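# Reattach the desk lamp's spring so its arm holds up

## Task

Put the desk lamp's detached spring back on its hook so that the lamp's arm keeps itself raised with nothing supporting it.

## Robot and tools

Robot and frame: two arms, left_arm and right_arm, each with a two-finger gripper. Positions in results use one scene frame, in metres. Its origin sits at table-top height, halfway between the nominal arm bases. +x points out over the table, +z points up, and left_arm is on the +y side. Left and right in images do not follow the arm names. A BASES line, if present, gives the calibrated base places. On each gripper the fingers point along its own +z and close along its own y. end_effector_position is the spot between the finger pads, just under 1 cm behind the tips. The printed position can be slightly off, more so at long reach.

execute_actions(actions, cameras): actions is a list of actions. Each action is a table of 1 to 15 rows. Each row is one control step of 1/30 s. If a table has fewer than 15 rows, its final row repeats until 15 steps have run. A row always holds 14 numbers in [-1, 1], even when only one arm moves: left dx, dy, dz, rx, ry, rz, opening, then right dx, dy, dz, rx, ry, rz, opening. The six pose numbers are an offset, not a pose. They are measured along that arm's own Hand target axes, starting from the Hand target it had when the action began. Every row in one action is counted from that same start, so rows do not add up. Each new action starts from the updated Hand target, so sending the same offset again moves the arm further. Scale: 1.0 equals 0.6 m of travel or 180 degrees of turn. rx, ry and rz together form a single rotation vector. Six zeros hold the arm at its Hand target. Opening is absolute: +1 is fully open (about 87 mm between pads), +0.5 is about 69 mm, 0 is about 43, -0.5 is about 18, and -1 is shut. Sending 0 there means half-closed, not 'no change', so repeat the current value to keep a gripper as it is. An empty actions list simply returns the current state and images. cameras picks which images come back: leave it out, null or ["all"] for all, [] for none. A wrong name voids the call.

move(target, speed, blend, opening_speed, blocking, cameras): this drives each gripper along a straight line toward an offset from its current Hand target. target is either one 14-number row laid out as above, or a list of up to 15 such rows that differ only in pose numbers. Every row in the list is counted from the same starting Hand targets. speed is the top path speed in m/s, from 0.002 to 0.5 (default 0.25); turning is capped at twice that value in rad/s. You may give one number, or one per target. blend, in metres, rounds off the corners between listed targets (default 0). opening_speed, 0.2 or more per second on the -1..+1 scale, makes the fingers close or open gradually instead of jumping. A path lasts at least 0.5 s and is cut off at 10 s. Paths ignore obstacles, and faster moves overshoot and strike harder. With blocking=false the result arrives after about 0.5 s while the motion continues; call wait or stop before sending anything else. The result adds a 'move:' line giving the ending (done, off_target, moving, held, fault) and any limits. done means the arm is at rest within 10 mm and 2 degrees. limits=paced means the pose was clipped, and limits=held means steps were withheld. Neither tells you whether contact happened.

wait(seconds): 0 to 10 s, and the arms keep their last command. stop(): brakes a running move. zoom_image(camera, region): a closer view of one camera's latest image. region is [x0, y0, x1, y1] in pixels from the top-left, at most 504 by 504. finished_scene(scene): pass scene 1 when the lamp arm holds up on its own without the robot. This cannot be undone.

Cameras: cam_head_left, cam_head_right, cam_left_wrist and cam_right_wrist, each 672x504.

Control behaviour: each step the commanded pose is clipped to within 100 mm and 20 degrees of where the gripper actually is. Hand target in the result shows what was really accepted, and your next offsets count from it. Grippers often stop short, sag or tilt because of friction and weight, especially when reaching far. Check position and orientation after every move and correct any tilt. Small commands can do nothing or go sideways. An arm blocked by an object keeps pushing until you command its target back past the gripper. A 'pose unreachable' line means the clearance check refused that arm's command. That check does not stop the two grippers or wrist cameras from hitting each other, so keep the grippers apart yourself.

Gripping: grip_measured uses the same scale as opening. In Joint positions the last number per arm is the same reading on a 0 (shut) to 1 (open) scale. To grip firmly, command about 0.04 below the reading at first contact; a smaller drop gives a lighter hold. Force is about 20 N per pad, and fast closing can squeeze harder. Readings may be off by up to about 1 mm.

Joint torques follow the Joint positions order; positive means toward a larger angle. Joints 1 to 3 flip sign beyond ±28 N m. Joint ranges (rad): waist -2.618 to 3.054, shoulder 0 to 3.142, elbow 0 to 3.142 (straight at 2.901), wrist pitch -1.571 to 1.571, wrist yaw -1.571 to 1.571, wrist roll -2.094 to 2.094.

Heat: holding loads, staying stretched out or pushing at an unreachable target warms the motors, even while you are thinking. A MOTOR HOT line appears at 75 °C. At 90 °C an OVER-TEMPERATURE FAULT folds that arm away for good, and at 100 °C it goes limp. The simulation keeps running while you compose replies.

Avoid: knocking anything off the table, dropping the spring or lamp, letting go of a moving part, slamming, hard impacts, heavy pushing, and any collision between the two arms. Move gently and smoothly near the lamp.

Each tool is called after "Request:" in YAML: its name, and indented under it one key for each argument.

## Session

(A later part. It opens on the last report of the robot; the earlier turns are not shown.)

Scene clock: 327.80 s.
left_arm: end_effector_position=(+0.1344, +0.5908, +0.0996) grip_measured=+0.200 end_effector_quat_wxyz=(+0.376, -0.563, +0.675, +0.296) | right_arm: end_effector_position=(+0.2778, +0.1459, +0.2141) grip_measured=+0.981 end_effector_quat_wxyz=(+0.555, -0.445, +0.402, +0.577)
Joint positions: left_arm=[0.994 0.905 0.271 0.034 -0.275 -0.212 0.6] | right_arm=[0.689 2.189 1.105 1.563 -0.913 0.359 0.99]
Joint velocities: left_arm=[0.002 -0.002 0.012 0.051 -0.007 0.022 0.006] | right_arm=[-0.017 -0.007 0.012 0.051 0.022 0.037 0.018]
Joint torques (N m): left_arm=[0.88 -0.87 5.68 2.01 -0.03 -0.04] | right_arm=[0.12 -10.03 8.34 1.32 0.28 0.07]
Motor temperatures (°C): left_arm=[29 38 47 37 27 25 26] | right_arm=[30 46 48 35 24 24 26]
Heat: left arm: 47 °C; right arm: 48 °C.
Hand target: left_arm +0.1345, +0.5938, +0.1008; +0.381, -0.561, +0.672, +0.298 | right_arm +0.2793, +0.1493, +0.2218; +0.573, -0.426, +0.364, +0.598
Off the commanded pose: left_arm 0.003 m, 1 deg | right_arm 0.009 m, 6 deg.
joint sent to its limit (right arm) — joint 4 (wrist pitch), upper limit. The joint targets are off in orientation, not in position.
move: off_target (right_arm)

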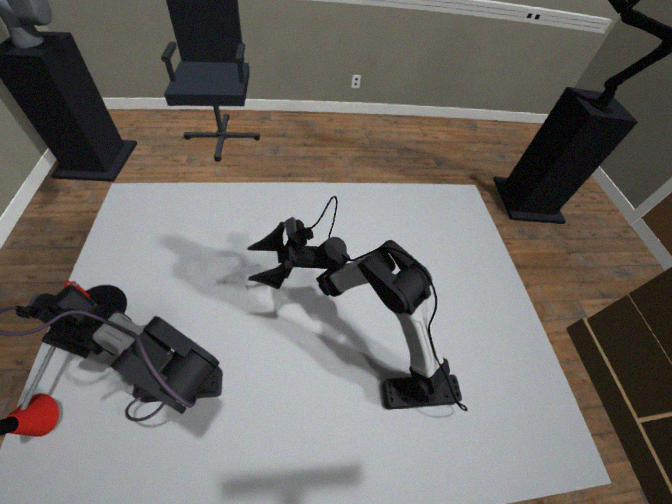

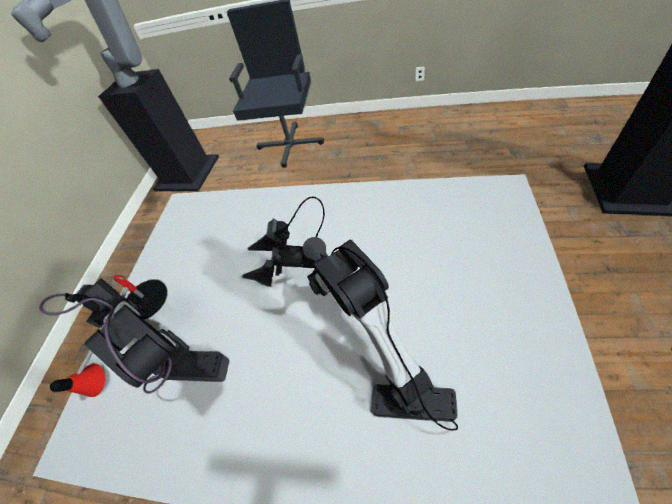

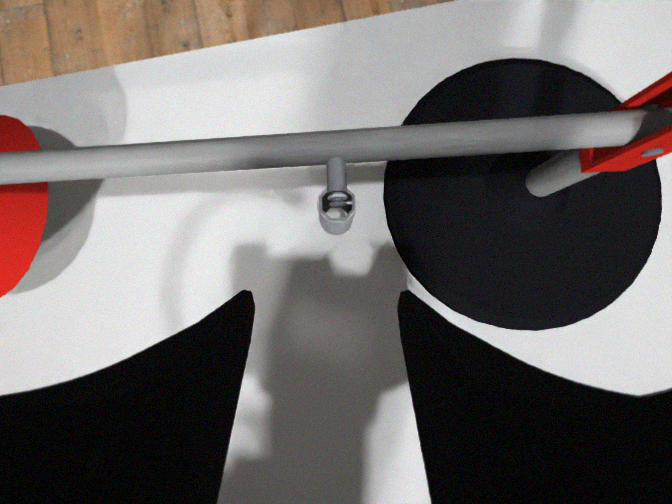

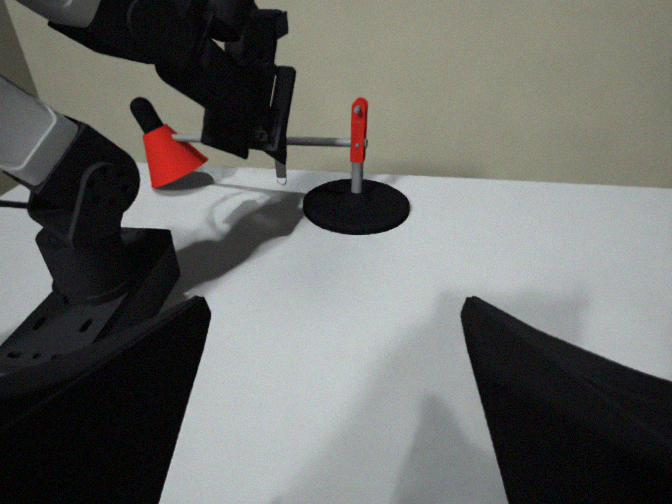

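Request:
move:
  target: [0.0035, 0.0008, 0.0695, 0, 0, 0, 0.2, 0, 0, 0, 0, 0, 0, 1]
  speed: 0.04

Scene clock: 350.77 s.
left_arm: end_effector_position=(+0.1389, +0.6207, +0.0699) grip_measured=+0.200 end_effector_quat_wxyz=(+0.370, -0.564, +0.677, +0.293) | right_arm: end_effector_position=(+0.2778, +0.1459, +0.2141) grip_measured=+0.981 end_effector_quat_wxyz=(+0.555, -0.445, +0.402, +0.577)
Joint positions: left_arm=[1.058 1.22 0.266 0.35 -0.222 -0.175 0.6] | right_arm=[0.689 2.189 1.105 1.563 -0.913 0.359 0.99]
Joint velocities: left_arm=[-0.002 0.002 0.017 0.007 0.007 0.066 0.001] | right_arm=[0.022 -0.002 -0.002 -0.007 -0.051 0.037 -0.003]
Joint torques (N m): left_arm=[0.88 -2.1 6 2.03 -0.01 -0.03] | right_arm=[0.13 -10.02 8.34 1.32 0.28 0.07]
Motor temperatures (°C): left_arm=[29 37 46 38 27 25 26] | right_arm=[30 46 48 35 23 24 26]
Heat: left arm: 46 °C; right arm: 48 °C.
Hand target: left_arm +0.1406, +0.6277, +0.0760; +0.381, -0.561, +0.672, +0.298 | right_arm +0.2793, +0.1493, +0.2218; +0.573, -0.426, +0.364, +0.598
Off the commanded pose: left_arm 0.010 m, 1 deg | right_arm 0.009 m, 6 deg.
joint sent to its limit (right arm) — joint 4 (wrist pitch), upper limit. The joint targets are off in orientation, not in position.
move: off_target (right_arm)

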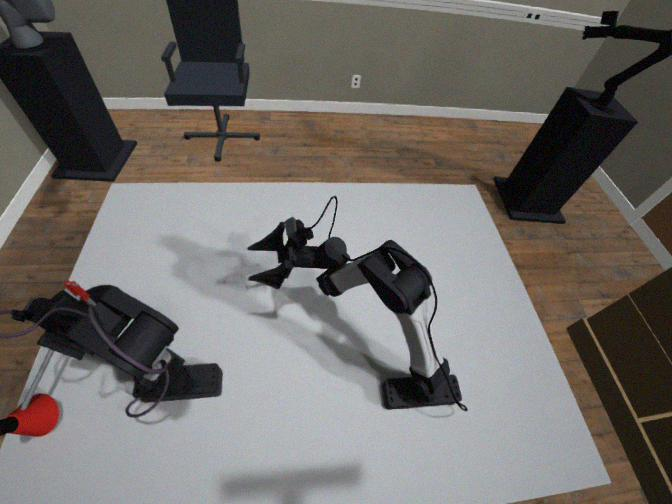

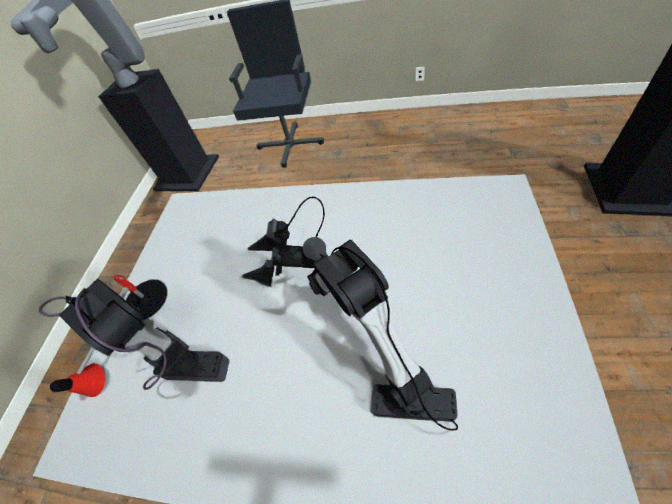

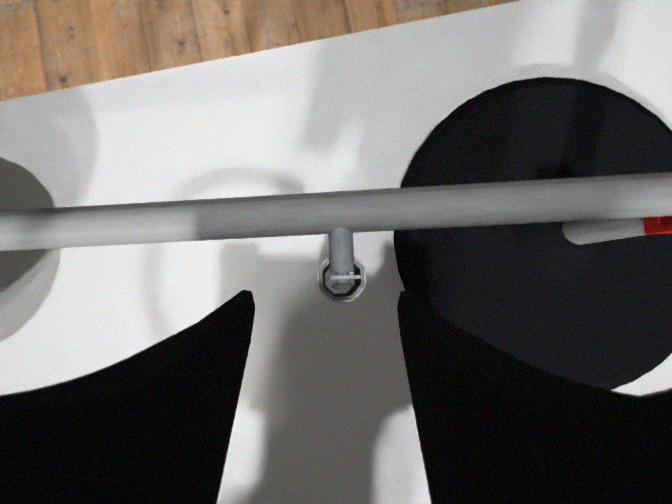

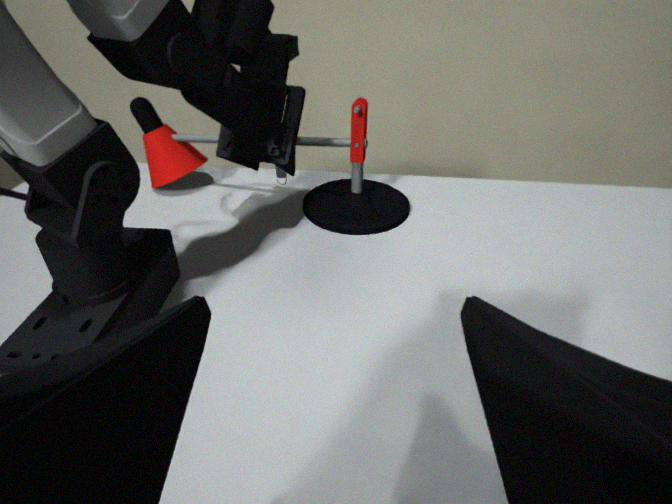

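Request:
zoom_image:
  camera: "cam_left_wrist"
  region: [230, 200, 430, 350]

Request:
zoom_image:
  camera: "cam_right_wrist"
  region: [220, 90, 380, 210]

Scaled by 2.520 from the camera's 672x504 image, which has a finer 960x720 frame.

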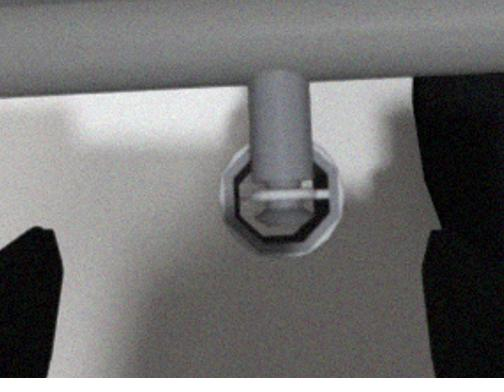

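Scaled by 3.150 from the camera's 672x504 image, which has a finer 960x720 frame.

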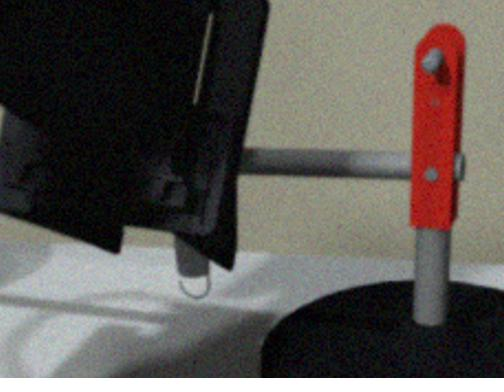

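Request:
move:
  target: [-0.0147, 0.0008, 0.013, 0, 0, 0, 0.2, 0, 0, 0, 0, 0, 0, 1]
  speed: 0.03
  cameras: ["cam_left_wrist", "cam_right_wrist"]

Scene clock: 364.37 s.
left_arm: end_effector_position=(+0.1385, +0.6274, +0.0684) grip_measured=+0.200 end_effector_quat_wxyz=(+0.365, -0.565, +0.680, +0.291) | right_arm: end_effector_position=(+0.2778, +0.1459, +0.2141) grip_measured=+0.981 end_effector_quat_wxyz=(+0.555, -0.445, +0.402, +0.577)
Joint positions: left_arm=[1.077 1.263 0.293 0.355 -0.207 -0.165 0.6] | right_arm=[0.689 2.189 1.105 1.563 -0.913 0.359 0.99]
Joint velocities: left_arm=[-0.002 -0.007 0.002 -0.066 -0.007 0.007 0.001] | right_arm=[-0.012 -0.017 -0.002 -0.051 -0.007 -0.022 -0.018]
Joint torques (N m): left_arm=[0.9 -2.35 7.02 2.01 -0.02 -0.03] | right_arm=[0.13 -10.03 8.34 1.32 0.29 0.07]
Motor temperatures (°C): left_arm=[29 37 47 39 27 25 26] | right_arm=[30 46 48 35 23 24 26]
Heat: left arm: 47 °C; right arm: 48 °C.
Hand target: left_arm +0.1421, +0.6390, +0.0791; +0.381, -0.561, +0.672, +0.298 | right_arm +0.2793, +0.1493, +0.2218; +0.573, -0.426, +0.364, +0.598
Off the commanded pose: left_arm 0.016 m, 2 deg | right_arm 0.009 m, 6 deg.
joint sent to its limit (right arm) — joint 4 (wrist pitch), upper limit. The joint targets are off in orientation, not in position.
move: off_target (left_arm, right_arm)
Images, in order (width x height): cam_left_wrist 672x504, cam_right_wrist 672x504.

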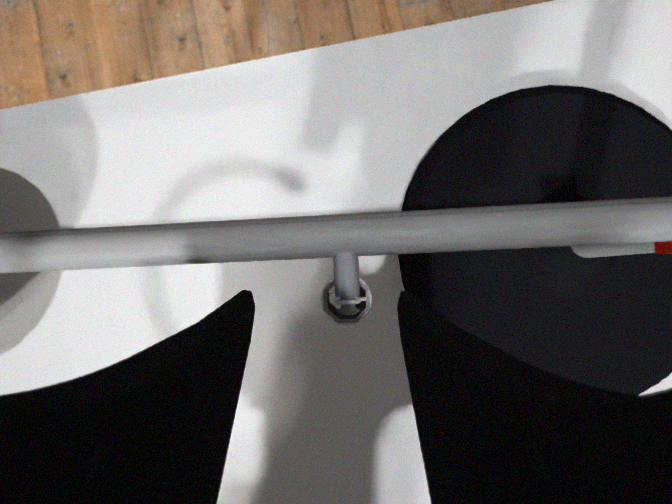

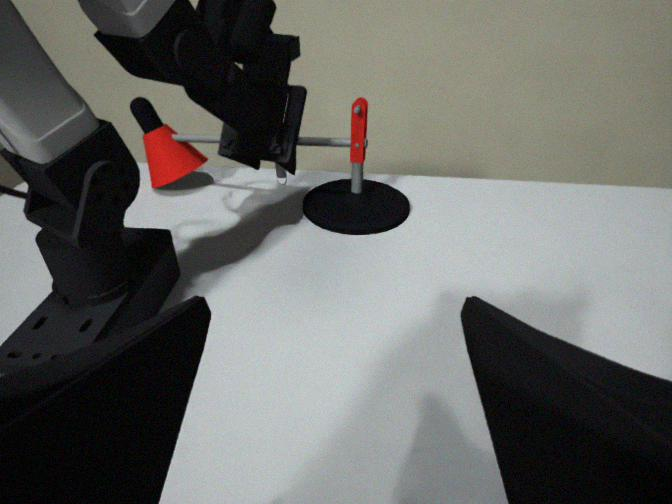

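Request:
zoom_image:
  camera: "cam_left_wrist"
  region: [230, 220, 430, 370]

Request:
zoom_image:
  camera: "cam_right_wrist"
  region: [220, 90, 380, 210]

Scaled by 2.520 from the camera's 672x504 image, which has a finer 960x720 frame.

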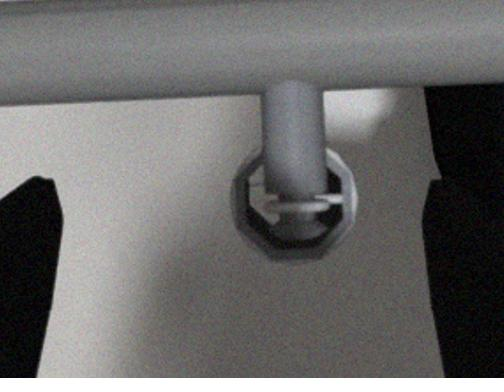

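Scaled by 3.150 from the camera's 672x504 image, which has a finer 960x720 frame.

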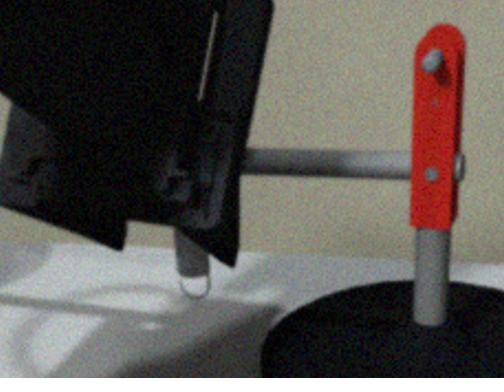

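Request:
move:
  target: [-0.0158, -0.0008, 0.006, 0, 0, 0, 0.2, 0, 0, 0, 0, 0, 0, 1]
  speed: 0.03
  cameras: ["cam_left_wrist", "cam_right_wrist"]

Request:
zoom_image:
  camera: "cam_left_wrist"
  region: [230, 220, 430, 370]

Request:
zoom_image:
  camera: "cam_right_wrist"
  region: [220, 90, 380, 210]

Scene clock: 373.23 s.
left_arm: end_effector_position=(+0.1423, +0.6390, +0.0779) grip_measured=+0.200 end_effector_quat_wxyz=(+0.374, -0.563, +0.675, +0.295) | right_arm: end_effector_position=(+0.2778, +0.1459, +0.2141) grip_measured=+0.981 end_effector_quat_wxyz=(+0.555, -0.445, +0.402, +0.577)
Joint positions: left_arm=[1.085 1.281 0.334 0.355 -0.2 -0.16 0.6] | right_arm=[0.689 2.189 1.105 1.563 -0.913 0.359 0.99]
Joint velocities: left_arm=[-0.012 -0.002 -0.027 -0.022 -0.022 -0.037 0.001] | right_arm=[0.012 -0.002 -0.002 0.051 -0.022 -0.007 0.008]
Joint torques (N m): left_arm=[0.9 -2.54 7.12 1.82 -0.02 -0.04] | right_arm=[0.13 -10.02 8.35 1.32 0.29 0.07]
Motor temperatures (°C): left_arm=[29 37 47 39 27 25 26] | right_arm=[30 46 48 34 23 24 26]
Heat: left arm: 47 °C; right arm: 48 °C.
Hand target: left_arm +0.1441, +0.6470, +0.0852; +0.381, -0.561, +0.672, +0.299 | right_arm +0.2793, +0.1493, +0.2218; +0.573, -0.426, +0.364, +0.598
Off the commanded pose: left_arm 0.011 m, 1 deg | right_arm 0.009 m, 6 deg.
joint sent to its limit (right arm) — joint 4 (wrist pitch), upper limit. The joint targets are off in orientation, not in position.
move: off_target (left_arm, right_arm)
Images, in order (width x height): cam_left_wrist 672x504, cam_right_wrist 672x504.

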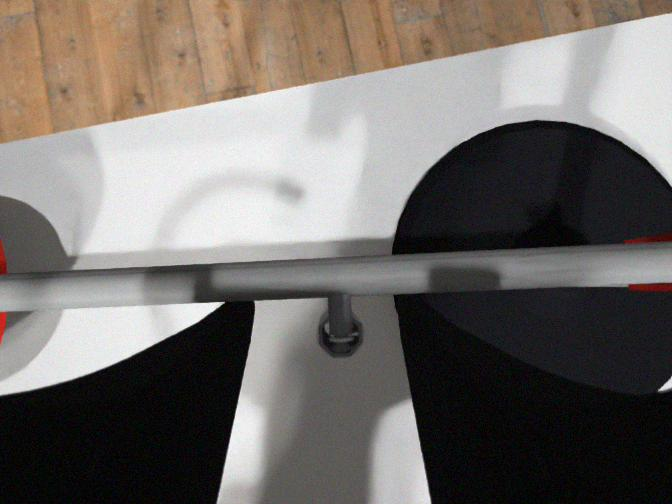

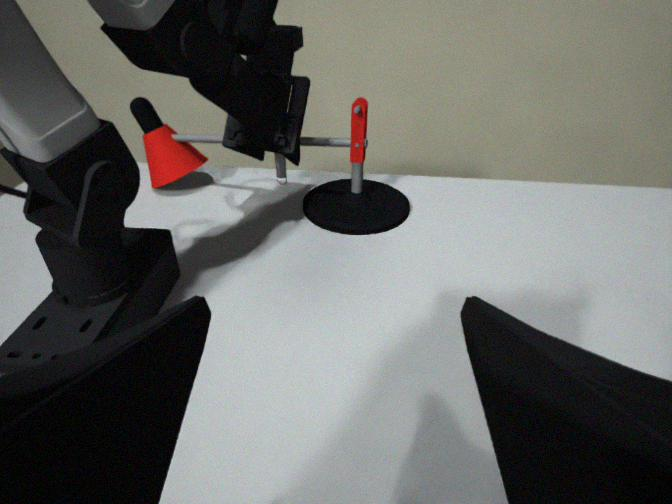

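Scaled by 2.520 from the camera's 672x504 image, which has a finer 960x720 frame.

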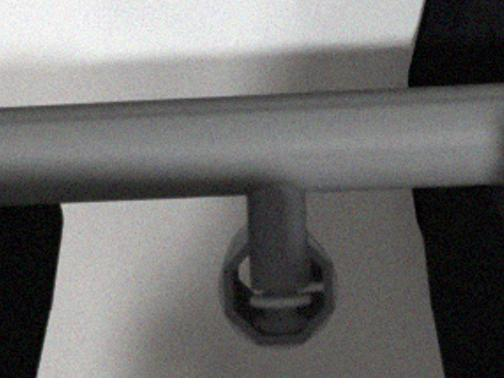

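Scaled by 3.150 from the camera's 672x504 image, which has a finer 960x720 frame.

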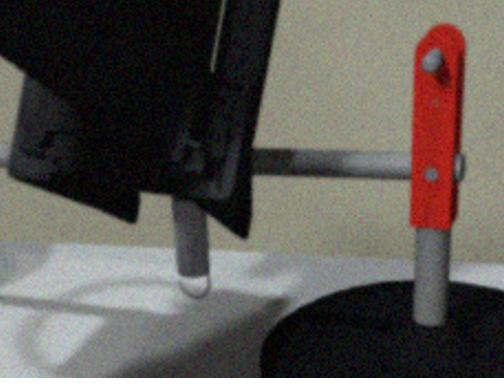

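Request:
move:
  target: [0.0133, 0, -0.002, 0, 0, 0, 0.2, 0, 0, 0, 0, 0, 0, 1]
  speed: 0.03
  cameras: ["cam_left_wrist", "cam_right_wrist"]

Request:
zoom_image:
  camera: "cam_left_wrist"
  region: [230, 220, 430, 370]

Request:
zoom_image:
  camera: "cam_right_wrist"
  region: [220, 90, 380, 210]

Scene clock: 386.43 s.
left_arm: end_effector_position=(+0.1426, +0.6390, +0.0779) grip_measured=+0.200 end_effector_quat_wxyz=(+0.376, -0.562, +0.675, +0.295) | right_arm: end_effector_position=(+0.2778, +0.1459, +0.2141) grip_measured=+0.981 end_effector_quat_wxyz=(+0.555, -0.445, +0.402, +0.577)
Joint positions: left_arm=[1.085 1.281 0.329 0.365 -0.199 -0.159 0.6] | right_arm=[0.689 2.189 1.105 1.563 -0.913 0.359 0.99]
Joint velocities: left_arm=[0.002 0.012 0.002 0.037 -0.081 0.022 -0.001] | right_arm=[0.002 0.007 -0.007 -0.066 0.066 0.037 -0.013]
Joint torques (N m): left_arm=[0.28 -2.37 5.08 2.04 -0.07 -0.08] | right_arm=[0.12 -10.02 8.35 1.32 0.28 0.07]
Motor temperatures (°C): left_arm=[29 37 48 38 27 25 26] | right_arm=[30 46 48 34 23 24 26]
Heat: left arm: 48 °C; right arm: 48 °C.
Hand target: left_arm +0.1432, +0.6417, +0.0791; +0.381, -0.560, +0.672, +0.299 | right_arm +0.2793, +0.1493, +0.2218; +0.573, -0.426, +0.364, +0.598
Off the commanded pose: left_arm 0.003 m, 1 deg | right_arm 0.009 m, 6 deg.
joint sent to its limit (right arm) — joint 4 (wrist pitch), upper limit. The joint targets are off in orientation, not in position.
move: off_target (right_arm)
Images, in order (width x height): cam_left_wrist 672x504, cam_right_wrist 672x504.

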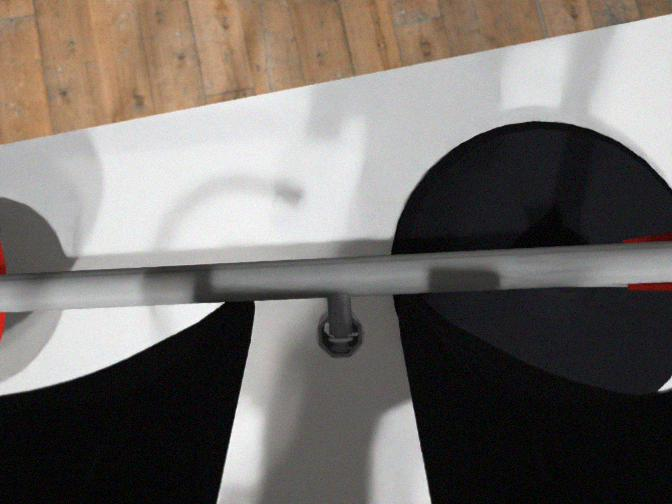

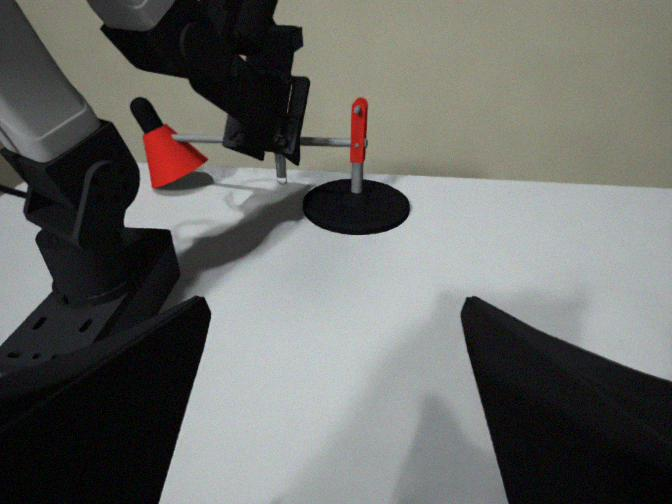

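Scaled by 2.520 from the camera's 672x504 image, which has a finer 960x720 frame.

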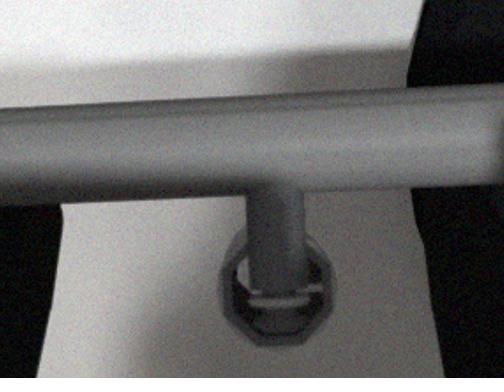

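Scaled by 3.150 from the camera's 672x504 image, which has a finer 960x720 frame.

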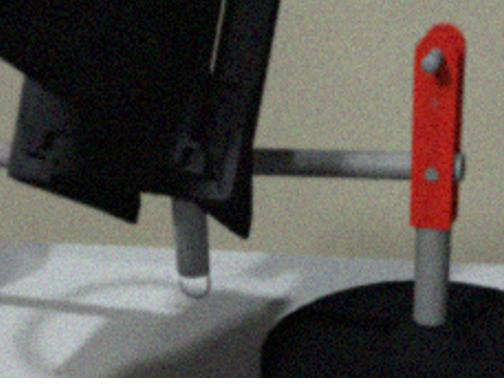

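Request:
move:
  target: [0.025, -0.001, -0.004, 0, 0, 0, 0.2, 0, 0, 0, 0, 0, 0, 1]
  speed: 0.04
  cameras: ["cam_left_wrist", "cam_right_wrist"]

Request:
zoom_image:
  camera: "cam_left_wrist"
  region: [230, 220, 430, 370]

Request:
zoom_image:
  camera: "cam_right_wrist"
  region: [220, 90, 380, 210]

Scene clock: 391.70 s.
left_arm: end_effector_position=(+0.1389, +0.6295, +0.0655) grip_measured=+0.200 end_effector_quat_wxyz=(+0.374, -0.562, +0.676, +0.296) | right_arm: end_effector_position=(+0.2778, +0.1459, +0.2141) grip_measured=+0.981 end_effector_quat_wxyz=(+0.555, -0.445, +0.402, +0.577)
Joint positions: left_arm=[1.079 1.288 0.271 0.426 -0.206 -0.16 0.6] | right_arm=[0.689 2.189 1.105 1.563 -0.913 0.359 0.99]
Joint velocities: left_arm=[-0.022 0.002 -0.007 0.007 -0.007 0.007 -0.004] | right_arm=[-0.007 0.002 -0.007 -0.066 0.022 -0.022 0.013]
Joint torques (N m): left_arm=[-0.66 -2.37 4.93 2.04 -0.13 -0.17] | right_arm=[0.13 -10.02 8.34 1.32 0.29 0.07]
Motor temperatures (°C): left_arm=[28 36 48 38 27 25 26] | right_arm=[30 46 48 34 23 24 26]
Heat: left arm: 48 °C; right arm: 48 °C.
Hand target: left_arm +0.1419, +0.6317, +0.0676; +0.381, -0.561, +0.672, +0.299 | right_arm +0.2793, +0.1493, +0.2218; +0.573, -0.426, +0.364, +0.598
Off the commanded pose: left_arm 0.004 m, 1 deg | right_arm 0.009 m, 6 deg.
joint sent to its limit (right arm) — joint 4 (wrist pitch), upper limit. The joint targets are off in orientation, not in position.
move: off_target (right_arm)
Images, in order (width x height): cam_left_wrist 672x504, cam_right_wrist 672x504.

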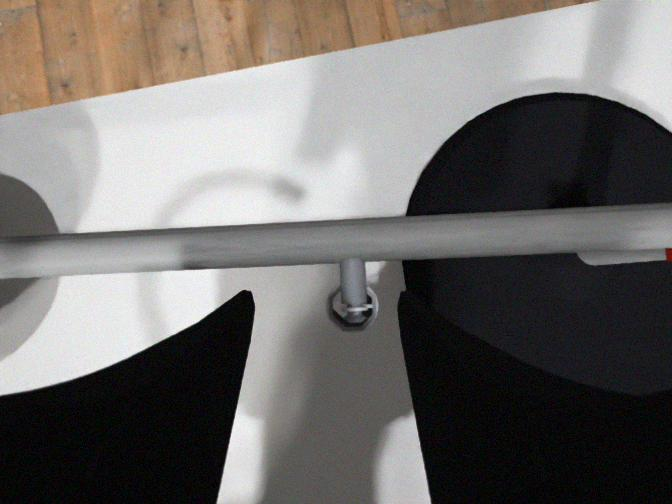

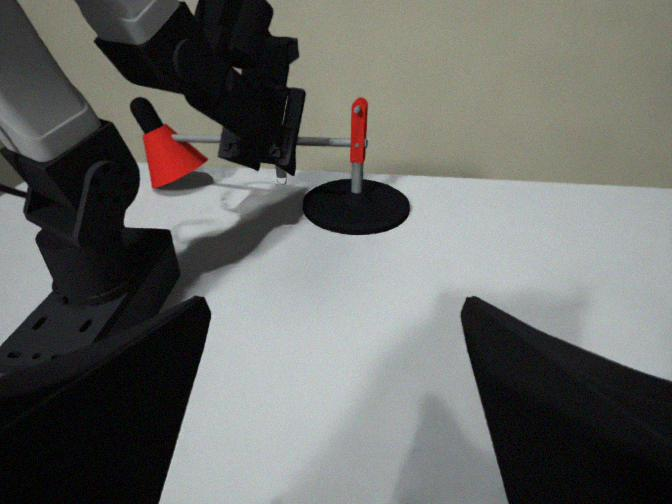

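Scaled by 2.520 from the camera's 672x504 image, which has a finer 960x720 frame.

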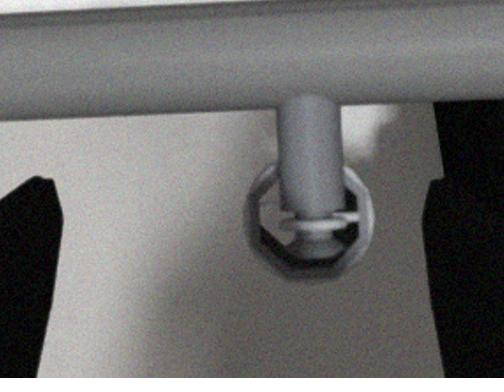

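Scaled by 3.150 from the camera's 672x504 image, which has a finer 960x720 frame.

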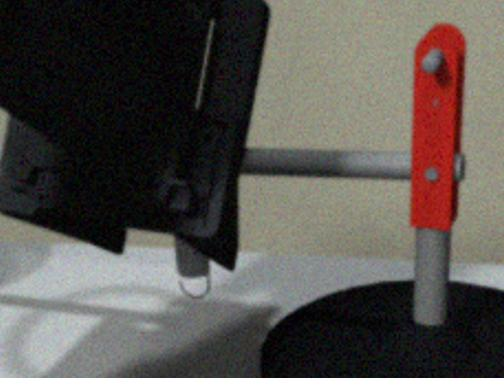

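Request:
move:
  target: [-0.005, -0.016, 0.004, 0, 0, 0, 0.2, 0, 0, 0, 0, 0, 0, 1]
  speed: 0.04
  cameras: ["cam_left_wrist", "cam_right_wrist"]

Request:
zoom_image:
  camera: "cam_left_wrist"
  region: [230, 220, 430, 370]

Request:
zoom_image:
  camera: "cam_right_wrist"
  region: [220, 90, 380, 210]

Scene clock: 403.23 s.
left_arm: end_effector_position=(+0.1458, +0.6245, +0.0596) grip_measured=+0.200 end_effector_quat_wxyz=(+0.367, -0.563, +0.680, +0.293) | right_arm: end_effector_position=(+0.2778, +0.1459, +0.2141) grip_measured=+0.981 end_effector_quat_wxyz=(+0.555, -0.445, +0.402, +0.577)
Joint positions: left_arm=[1.035 1.312 0.271 0.427 -0.241 -0.185 0.6] | right_arm=[0.689 2.189 1.105 1.563 -0.913 0.359 0.99]
Joint velocities: left_arm=[0.002 -0.007 0.002 -0.022 0.007 0.007 -0.009] | right_arm=[-0.002 0.017 0.012 0.022 -0.051 -0.022 -0.003]
Joint torques (N m): left_arm=[-0.61 -2.47 6.72 1.94 -0.15 -0.17] | right_arm=[0.12 -10 8.35 1.32 0.28 0.07]
Motor temperatures (°C): left_arm=[28 36 47 37 27 25 26] | right_arm=[30 47 48 34 23 24 26]
Heat: left arm: 47 °C; right arm: 48 °C.
Hand target: left_arm +0.1522, +0.6333, +0.0688; +0.381, -0.561, +0.672, +0.298 | right_arm +0.2793, +0.1493, +0.2218; +0.573, -0.426, +0.364, +0.598
Off the commanded pose: left_arm 0.014 m, 2 deg | right_arm 0.009 m, 6 deg.
joint sent to its limit (right arm) — joint 4 (wrist pitch), upper limit. The joint targets are off in orientation, not in position.
move: off_target (left_arm, right_arm)
Images, in order (width x height): cam_left_wrist 672x504, cam_right_wrist 672x504.

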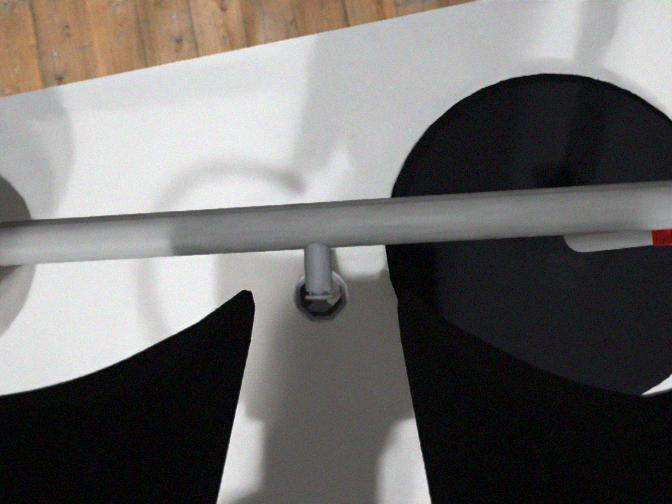

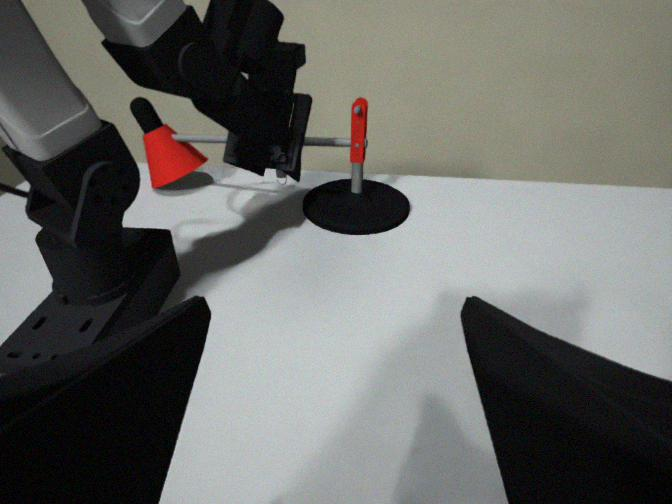

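Scaled by 2.520 from the camera's 672x504 image, which has a finer 960x720 frame.

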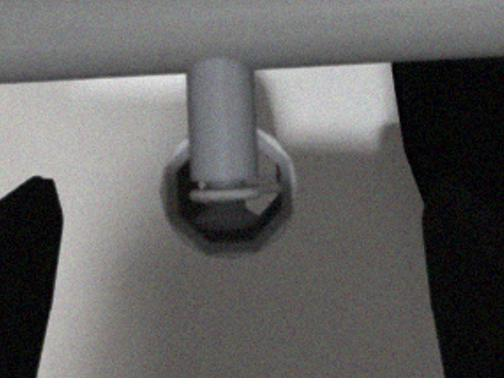

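Scaled by 3.150 from the camera's 672x504 image, which has a finer 960x720 frame.

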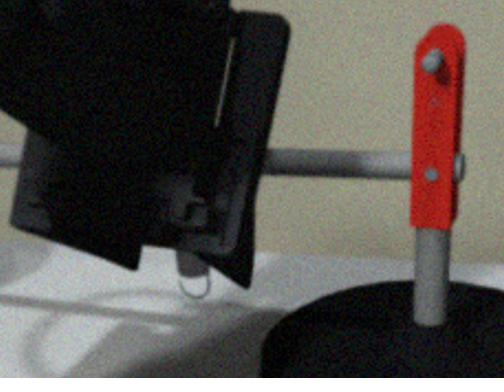

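Request:
move:
  target: [-0.0157, 0.0075, -0.0013, 0, 0, 0, 0.2, 0, 0, 0, 0, 0, 0, 1]
  speed: 0.04
  cameras: ["cam_left_wrist", "cam_right_wrist"]

Request:
zoom_image:
  camera: "cam_left_wrist"
  region: [230, 220, 430, 370]

Request:
zoom_image:
  camera: "cam_right_wrist"
  region: [220, 90, 380, 210]

Scene clock: 411.57 s.
left_arm: end_effector_position=(+0.1460, +0.6300, +0.0646) grip_measured=+0.200 end_effector_quat_wxyz=(+0.367, -0.565, +0.679, +0.292) | right_arm: end_effector_position=(+0.2778, +0.1459, +0.2141) grip_measured=+0.981 end_effector_quat_wxyz=(+0.555, -0.445, +0.402, +0.577)
Joint positions: left_arm=[1.047 1.312 0.299 0.401 -0.232 -0.181 0.6] | right_arm=[0.689 2.189 1.105 1.563 -0.913 0.359 0.99]
Joint velocities: left_arm=[0.017 -0.007 -0.002 0.022 -0.007 0.007 0.009] | right_arm=[0.002 -0.017 -0.007 -0.037 0.022 -0.066 -0.024]
Joint torques (N m): left_arm=[0.87 -4.37 6.86 1.75 -0.01 -0.03] | right_arm=[0.14 -9.99 8.35 1.32 0.28 0.07]
Motor temperatures (°C): left_arm=[28 36 47 37 27 25 26] | right_arm=[30 47 48 34 23 24 26]
Heat: left arm: 47 °C; right arm: 48 °C.
Hand target: left_arm +0.1485, +0.6385, +0.0772; +0.381, -0.561, +0.672, +0.298 | right_arm +0.2793, +0.1493, +0.2218; +0.573, -0.426, +0.364, +0.598
Off the commanded pose: left_arm 0.015 m, 2 deg | right_arm 0.009 m, 6 deg.
joint sent to its limit (right arm) — joint 4 (wrist pitch), upper limit. The joint targets are off in orientation, not in position.
move: off_target (left_arm, right_arm)
Images, in order (width x height): cam_left_wrist 672x504, cam_right_wrist 672x504.

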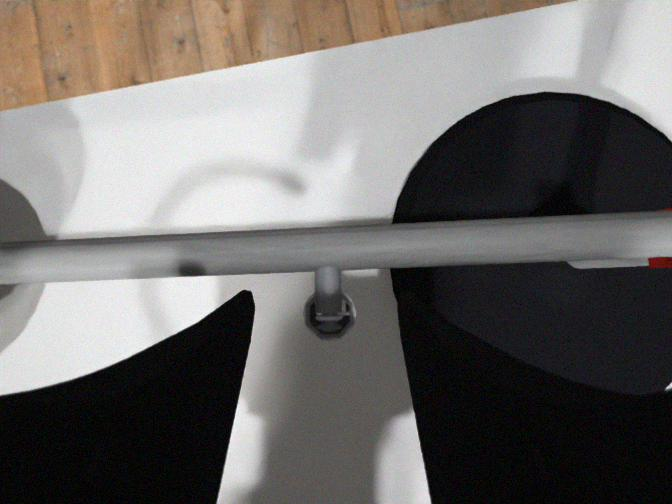

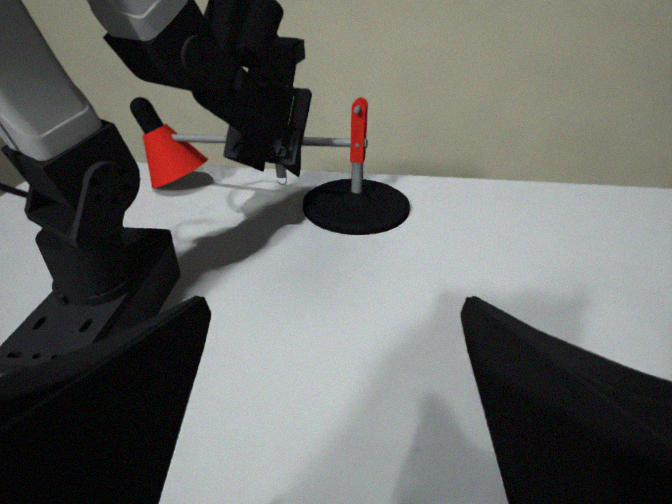

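Scaled by 2.520 from the camera's 672x504 image, which has a finer 960x720 frame.

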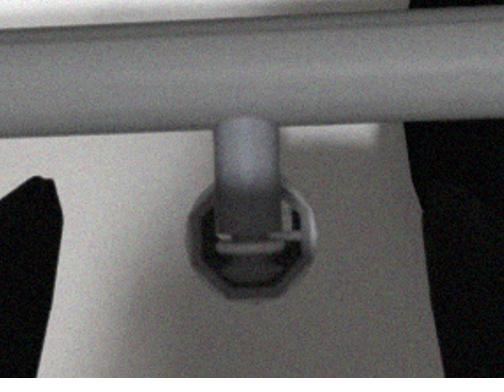

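Scaled by 3.150 from the camera's 672x504 image, which has a finer 960x720 frame.

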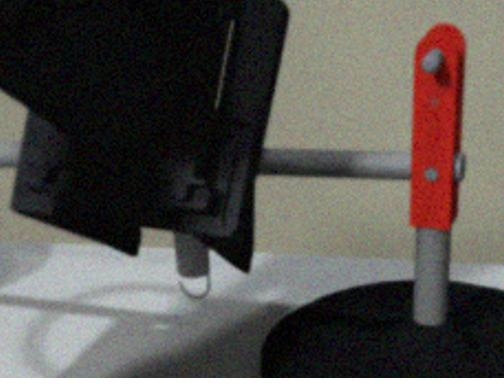

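Request:
move:
  target: [0, 0, 0, 0, 0, 0, -0.45, 0, 0, 0, 0, 0, 0, 1]
  opening_speed: 0.5
  speed: 0.04
  cameras: ["cam_left_wrist", "cam_right_wrist"]

Request:
zoom_image:
  camera: "cam_left_wrist"
  region: [230, 220, 430, 370]

Request:
zoom_image:
  camera: "cam_right_wrist"
  region: [220, 90, 380, 210]

Scene clock: 417.47 s.
left_arm: end_effector_position=(+0.1460, +0.6298, +0.0644) grip_measured=-0.450 end_effector_quat_wxyz=(+0.367, -0.564, +0.680, +0.292) | right_arm: end_effector_position=(+0.2778, +0.1459, +0.2141) grip_measured=+0.981 end_effector_quat_wxyz=(+0.555, -0.445, +0.402, +0.577)
Joint positions: left_arm=[1.047 1.312 0.299 0.4 -0.23 -0.181 0.275] | right_arm=[0.689 2.189 1.105 1.563 -0.913 0.359 0.99]
Joint velocities: left_arm=[0.012 -0.007 0.012 0.051 0.022 -0.066 0.001] | right_arm=[-0.027 0.012 -0.017 -0.037 -0.095 0.037 -0.008]
Joint torques (N m): left_arm=[0.87 -4.37 6.83 1.74 -0.03 -0.04] | right_arm=[0.13 -10.02 8.35 1.32 0.29 0.07]
Motor temperatures (°C): left_arm=[28 37 47 37 27 25 26] | right_arm=[30 47 48 34 23 24 26]
Heat: left arm: 47 °C; right arm: 48 °C.
Hand target: left_arm +0.1485, +0.6385, +0.0773; +0.381, -0.561, +0.672, +0.298 | right_arm +0.2793, +0.1493, +0.2218; +0.573, -0.426, +0.364, +0.598
Off the commanded pose: left_arm 0.016 m, 2 deg | right_arm 0.009 m, 6 deg.
joint sent to its limit (right arm) — joint 4 (wrist pitch), upper limit. The joint targets are off in orientation, not in position.
move: off_target (left_arm, right_arm)
Images, in order (width x height): cam_left_wrist 672x504, cam_right_wrist 672x504.

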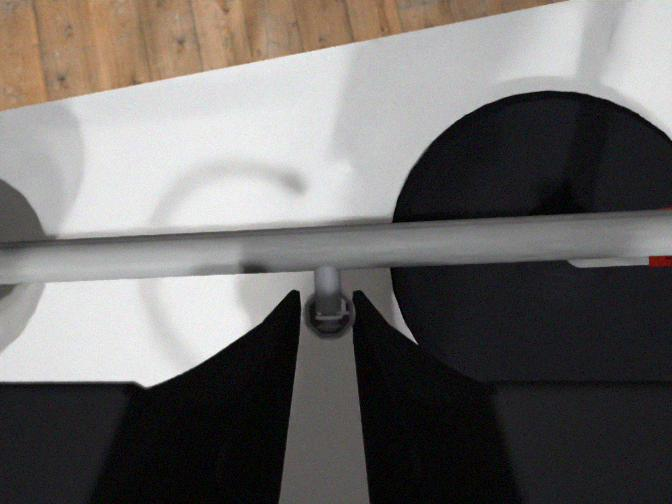

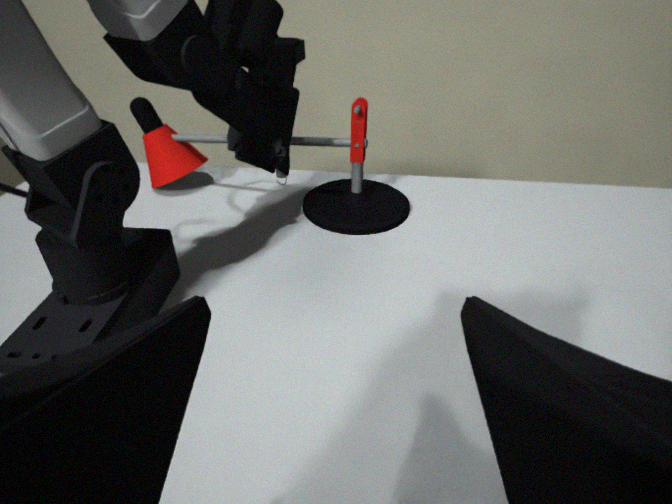

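Scaled by 2.520 from the camera's 672x504 image, which has a finer 960x720 frame.

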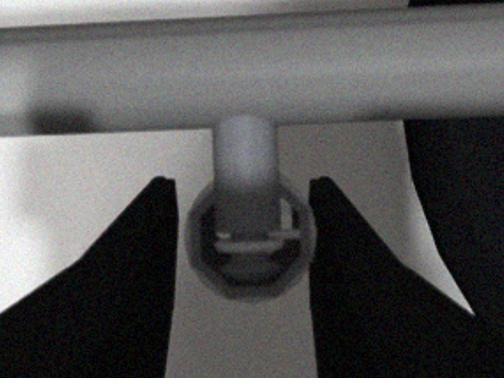

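Scaled by 3.150 from the camera's 672x504 image, which has a finer 960x720 frame.

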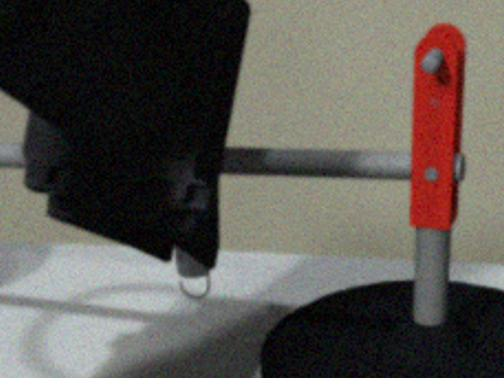

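Request:
move:
  target: [0, 0, 0, 0, 0, 0, -0.72, 0, 0, 0, 0, 0, 0, 1]
  opening_speed: 0.3
  speed: 0.04
  cameras: ["cam_left_wrist", "cam_right_wrist"]

Request:
zoom_image:
  camera: "cam_left_wrist"
  region: [230, 220, 430, 370]

Request:
zoom_image:
  camera: "cam_right_wrist"
  region: [220, 90, 380, 210]

Scene clock: 423.07 s.
left_arm: end_effector_position=(+0.1460, +0.6296, +0.0642) grip_measured=-0.574 end_effector_quat_wxyz=(+0.366, -0.564, +0.680, +0.291) | right_arm: end_effector_position=(+0.2778, +0.1459, +0.2141) grip_measured=+0.981 end_effector_quat_wxyz=(+0.555, -0.445, +0.402, +0.577)
Joint positions: left_arm=[1.047 1.312 0.299 0.399 -0.23 -0.18 0.213] | right_arm=[0.689 2.189 1.105 1.563 -0.913 0.359 0.99]
Joint velocities: left_arm=[0.012 -0.017 -0.002 -0.037 0.007 0.037 -0.008] | right_arm=[0.012 0.002 -0.007 0.007 -0.007 -0.066 -0.018]
Joint torques (N m): left_arm=[0.88 -4.41 6.83 1.75 -0.03 -0.04] | right_arm=[0.14 -10.02 8.34 1.32 0.29 0.07]
Motor temperatures (°C): left_arm=[28 37 47 37 27 25 26] | right_arm=[30 47 48 34 23 24 25]
Heat: left arm: 47 °C; right arm: 48 °C.
Hand target: left_arm +0.1485, +0.6386, +0.0773; +0.381, -0.561, +0.672, +0.298 | right_arm +0.2793, +0.1493, +0.2218; +0.573, -0.426, +0.364, +0.598
Off the commanded pose: left_arm 0.016 m, 2 deg | right_arm 0.009 m, 6 deg.
joint sent to its limit (right arm) — joint 4 (wrist pitch), upper limit. The joint targets are off in orientation, not in position.
move: off_target (left_arm, right_arm)
Images, in order (width x height): cam_left_wrist 672x504, cam_right_wrist 672x504.

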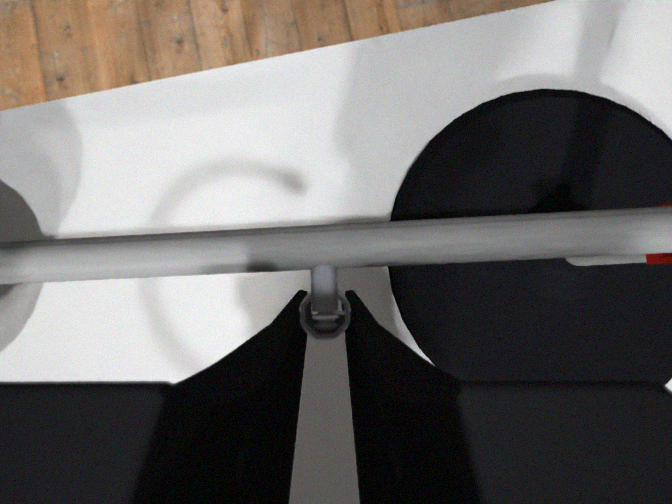

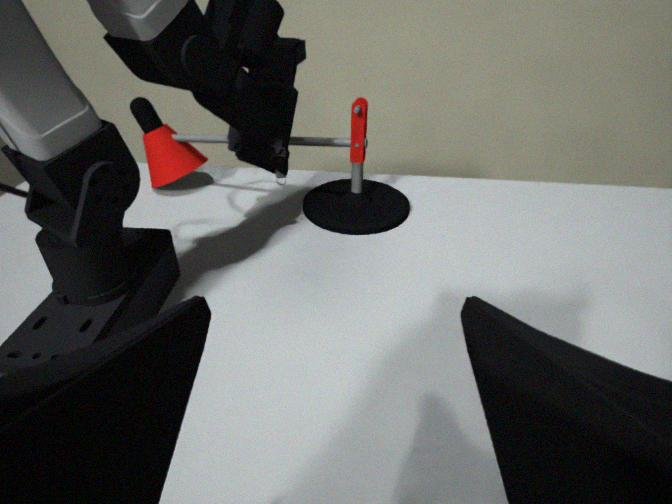

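Scaled by 2.520 from the camera's 672x504 image, which has a finer 960x720 frame.

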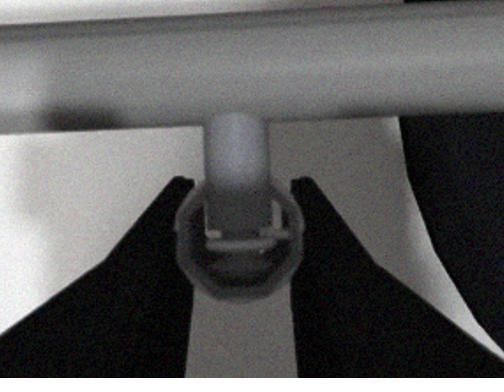

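Scaled by 3.150 from the camera's 672x504 image, which has a finer 960x720 frame.

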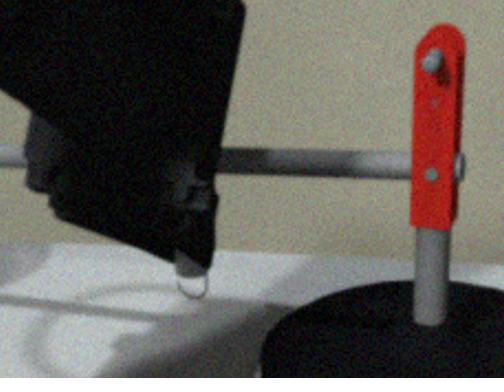

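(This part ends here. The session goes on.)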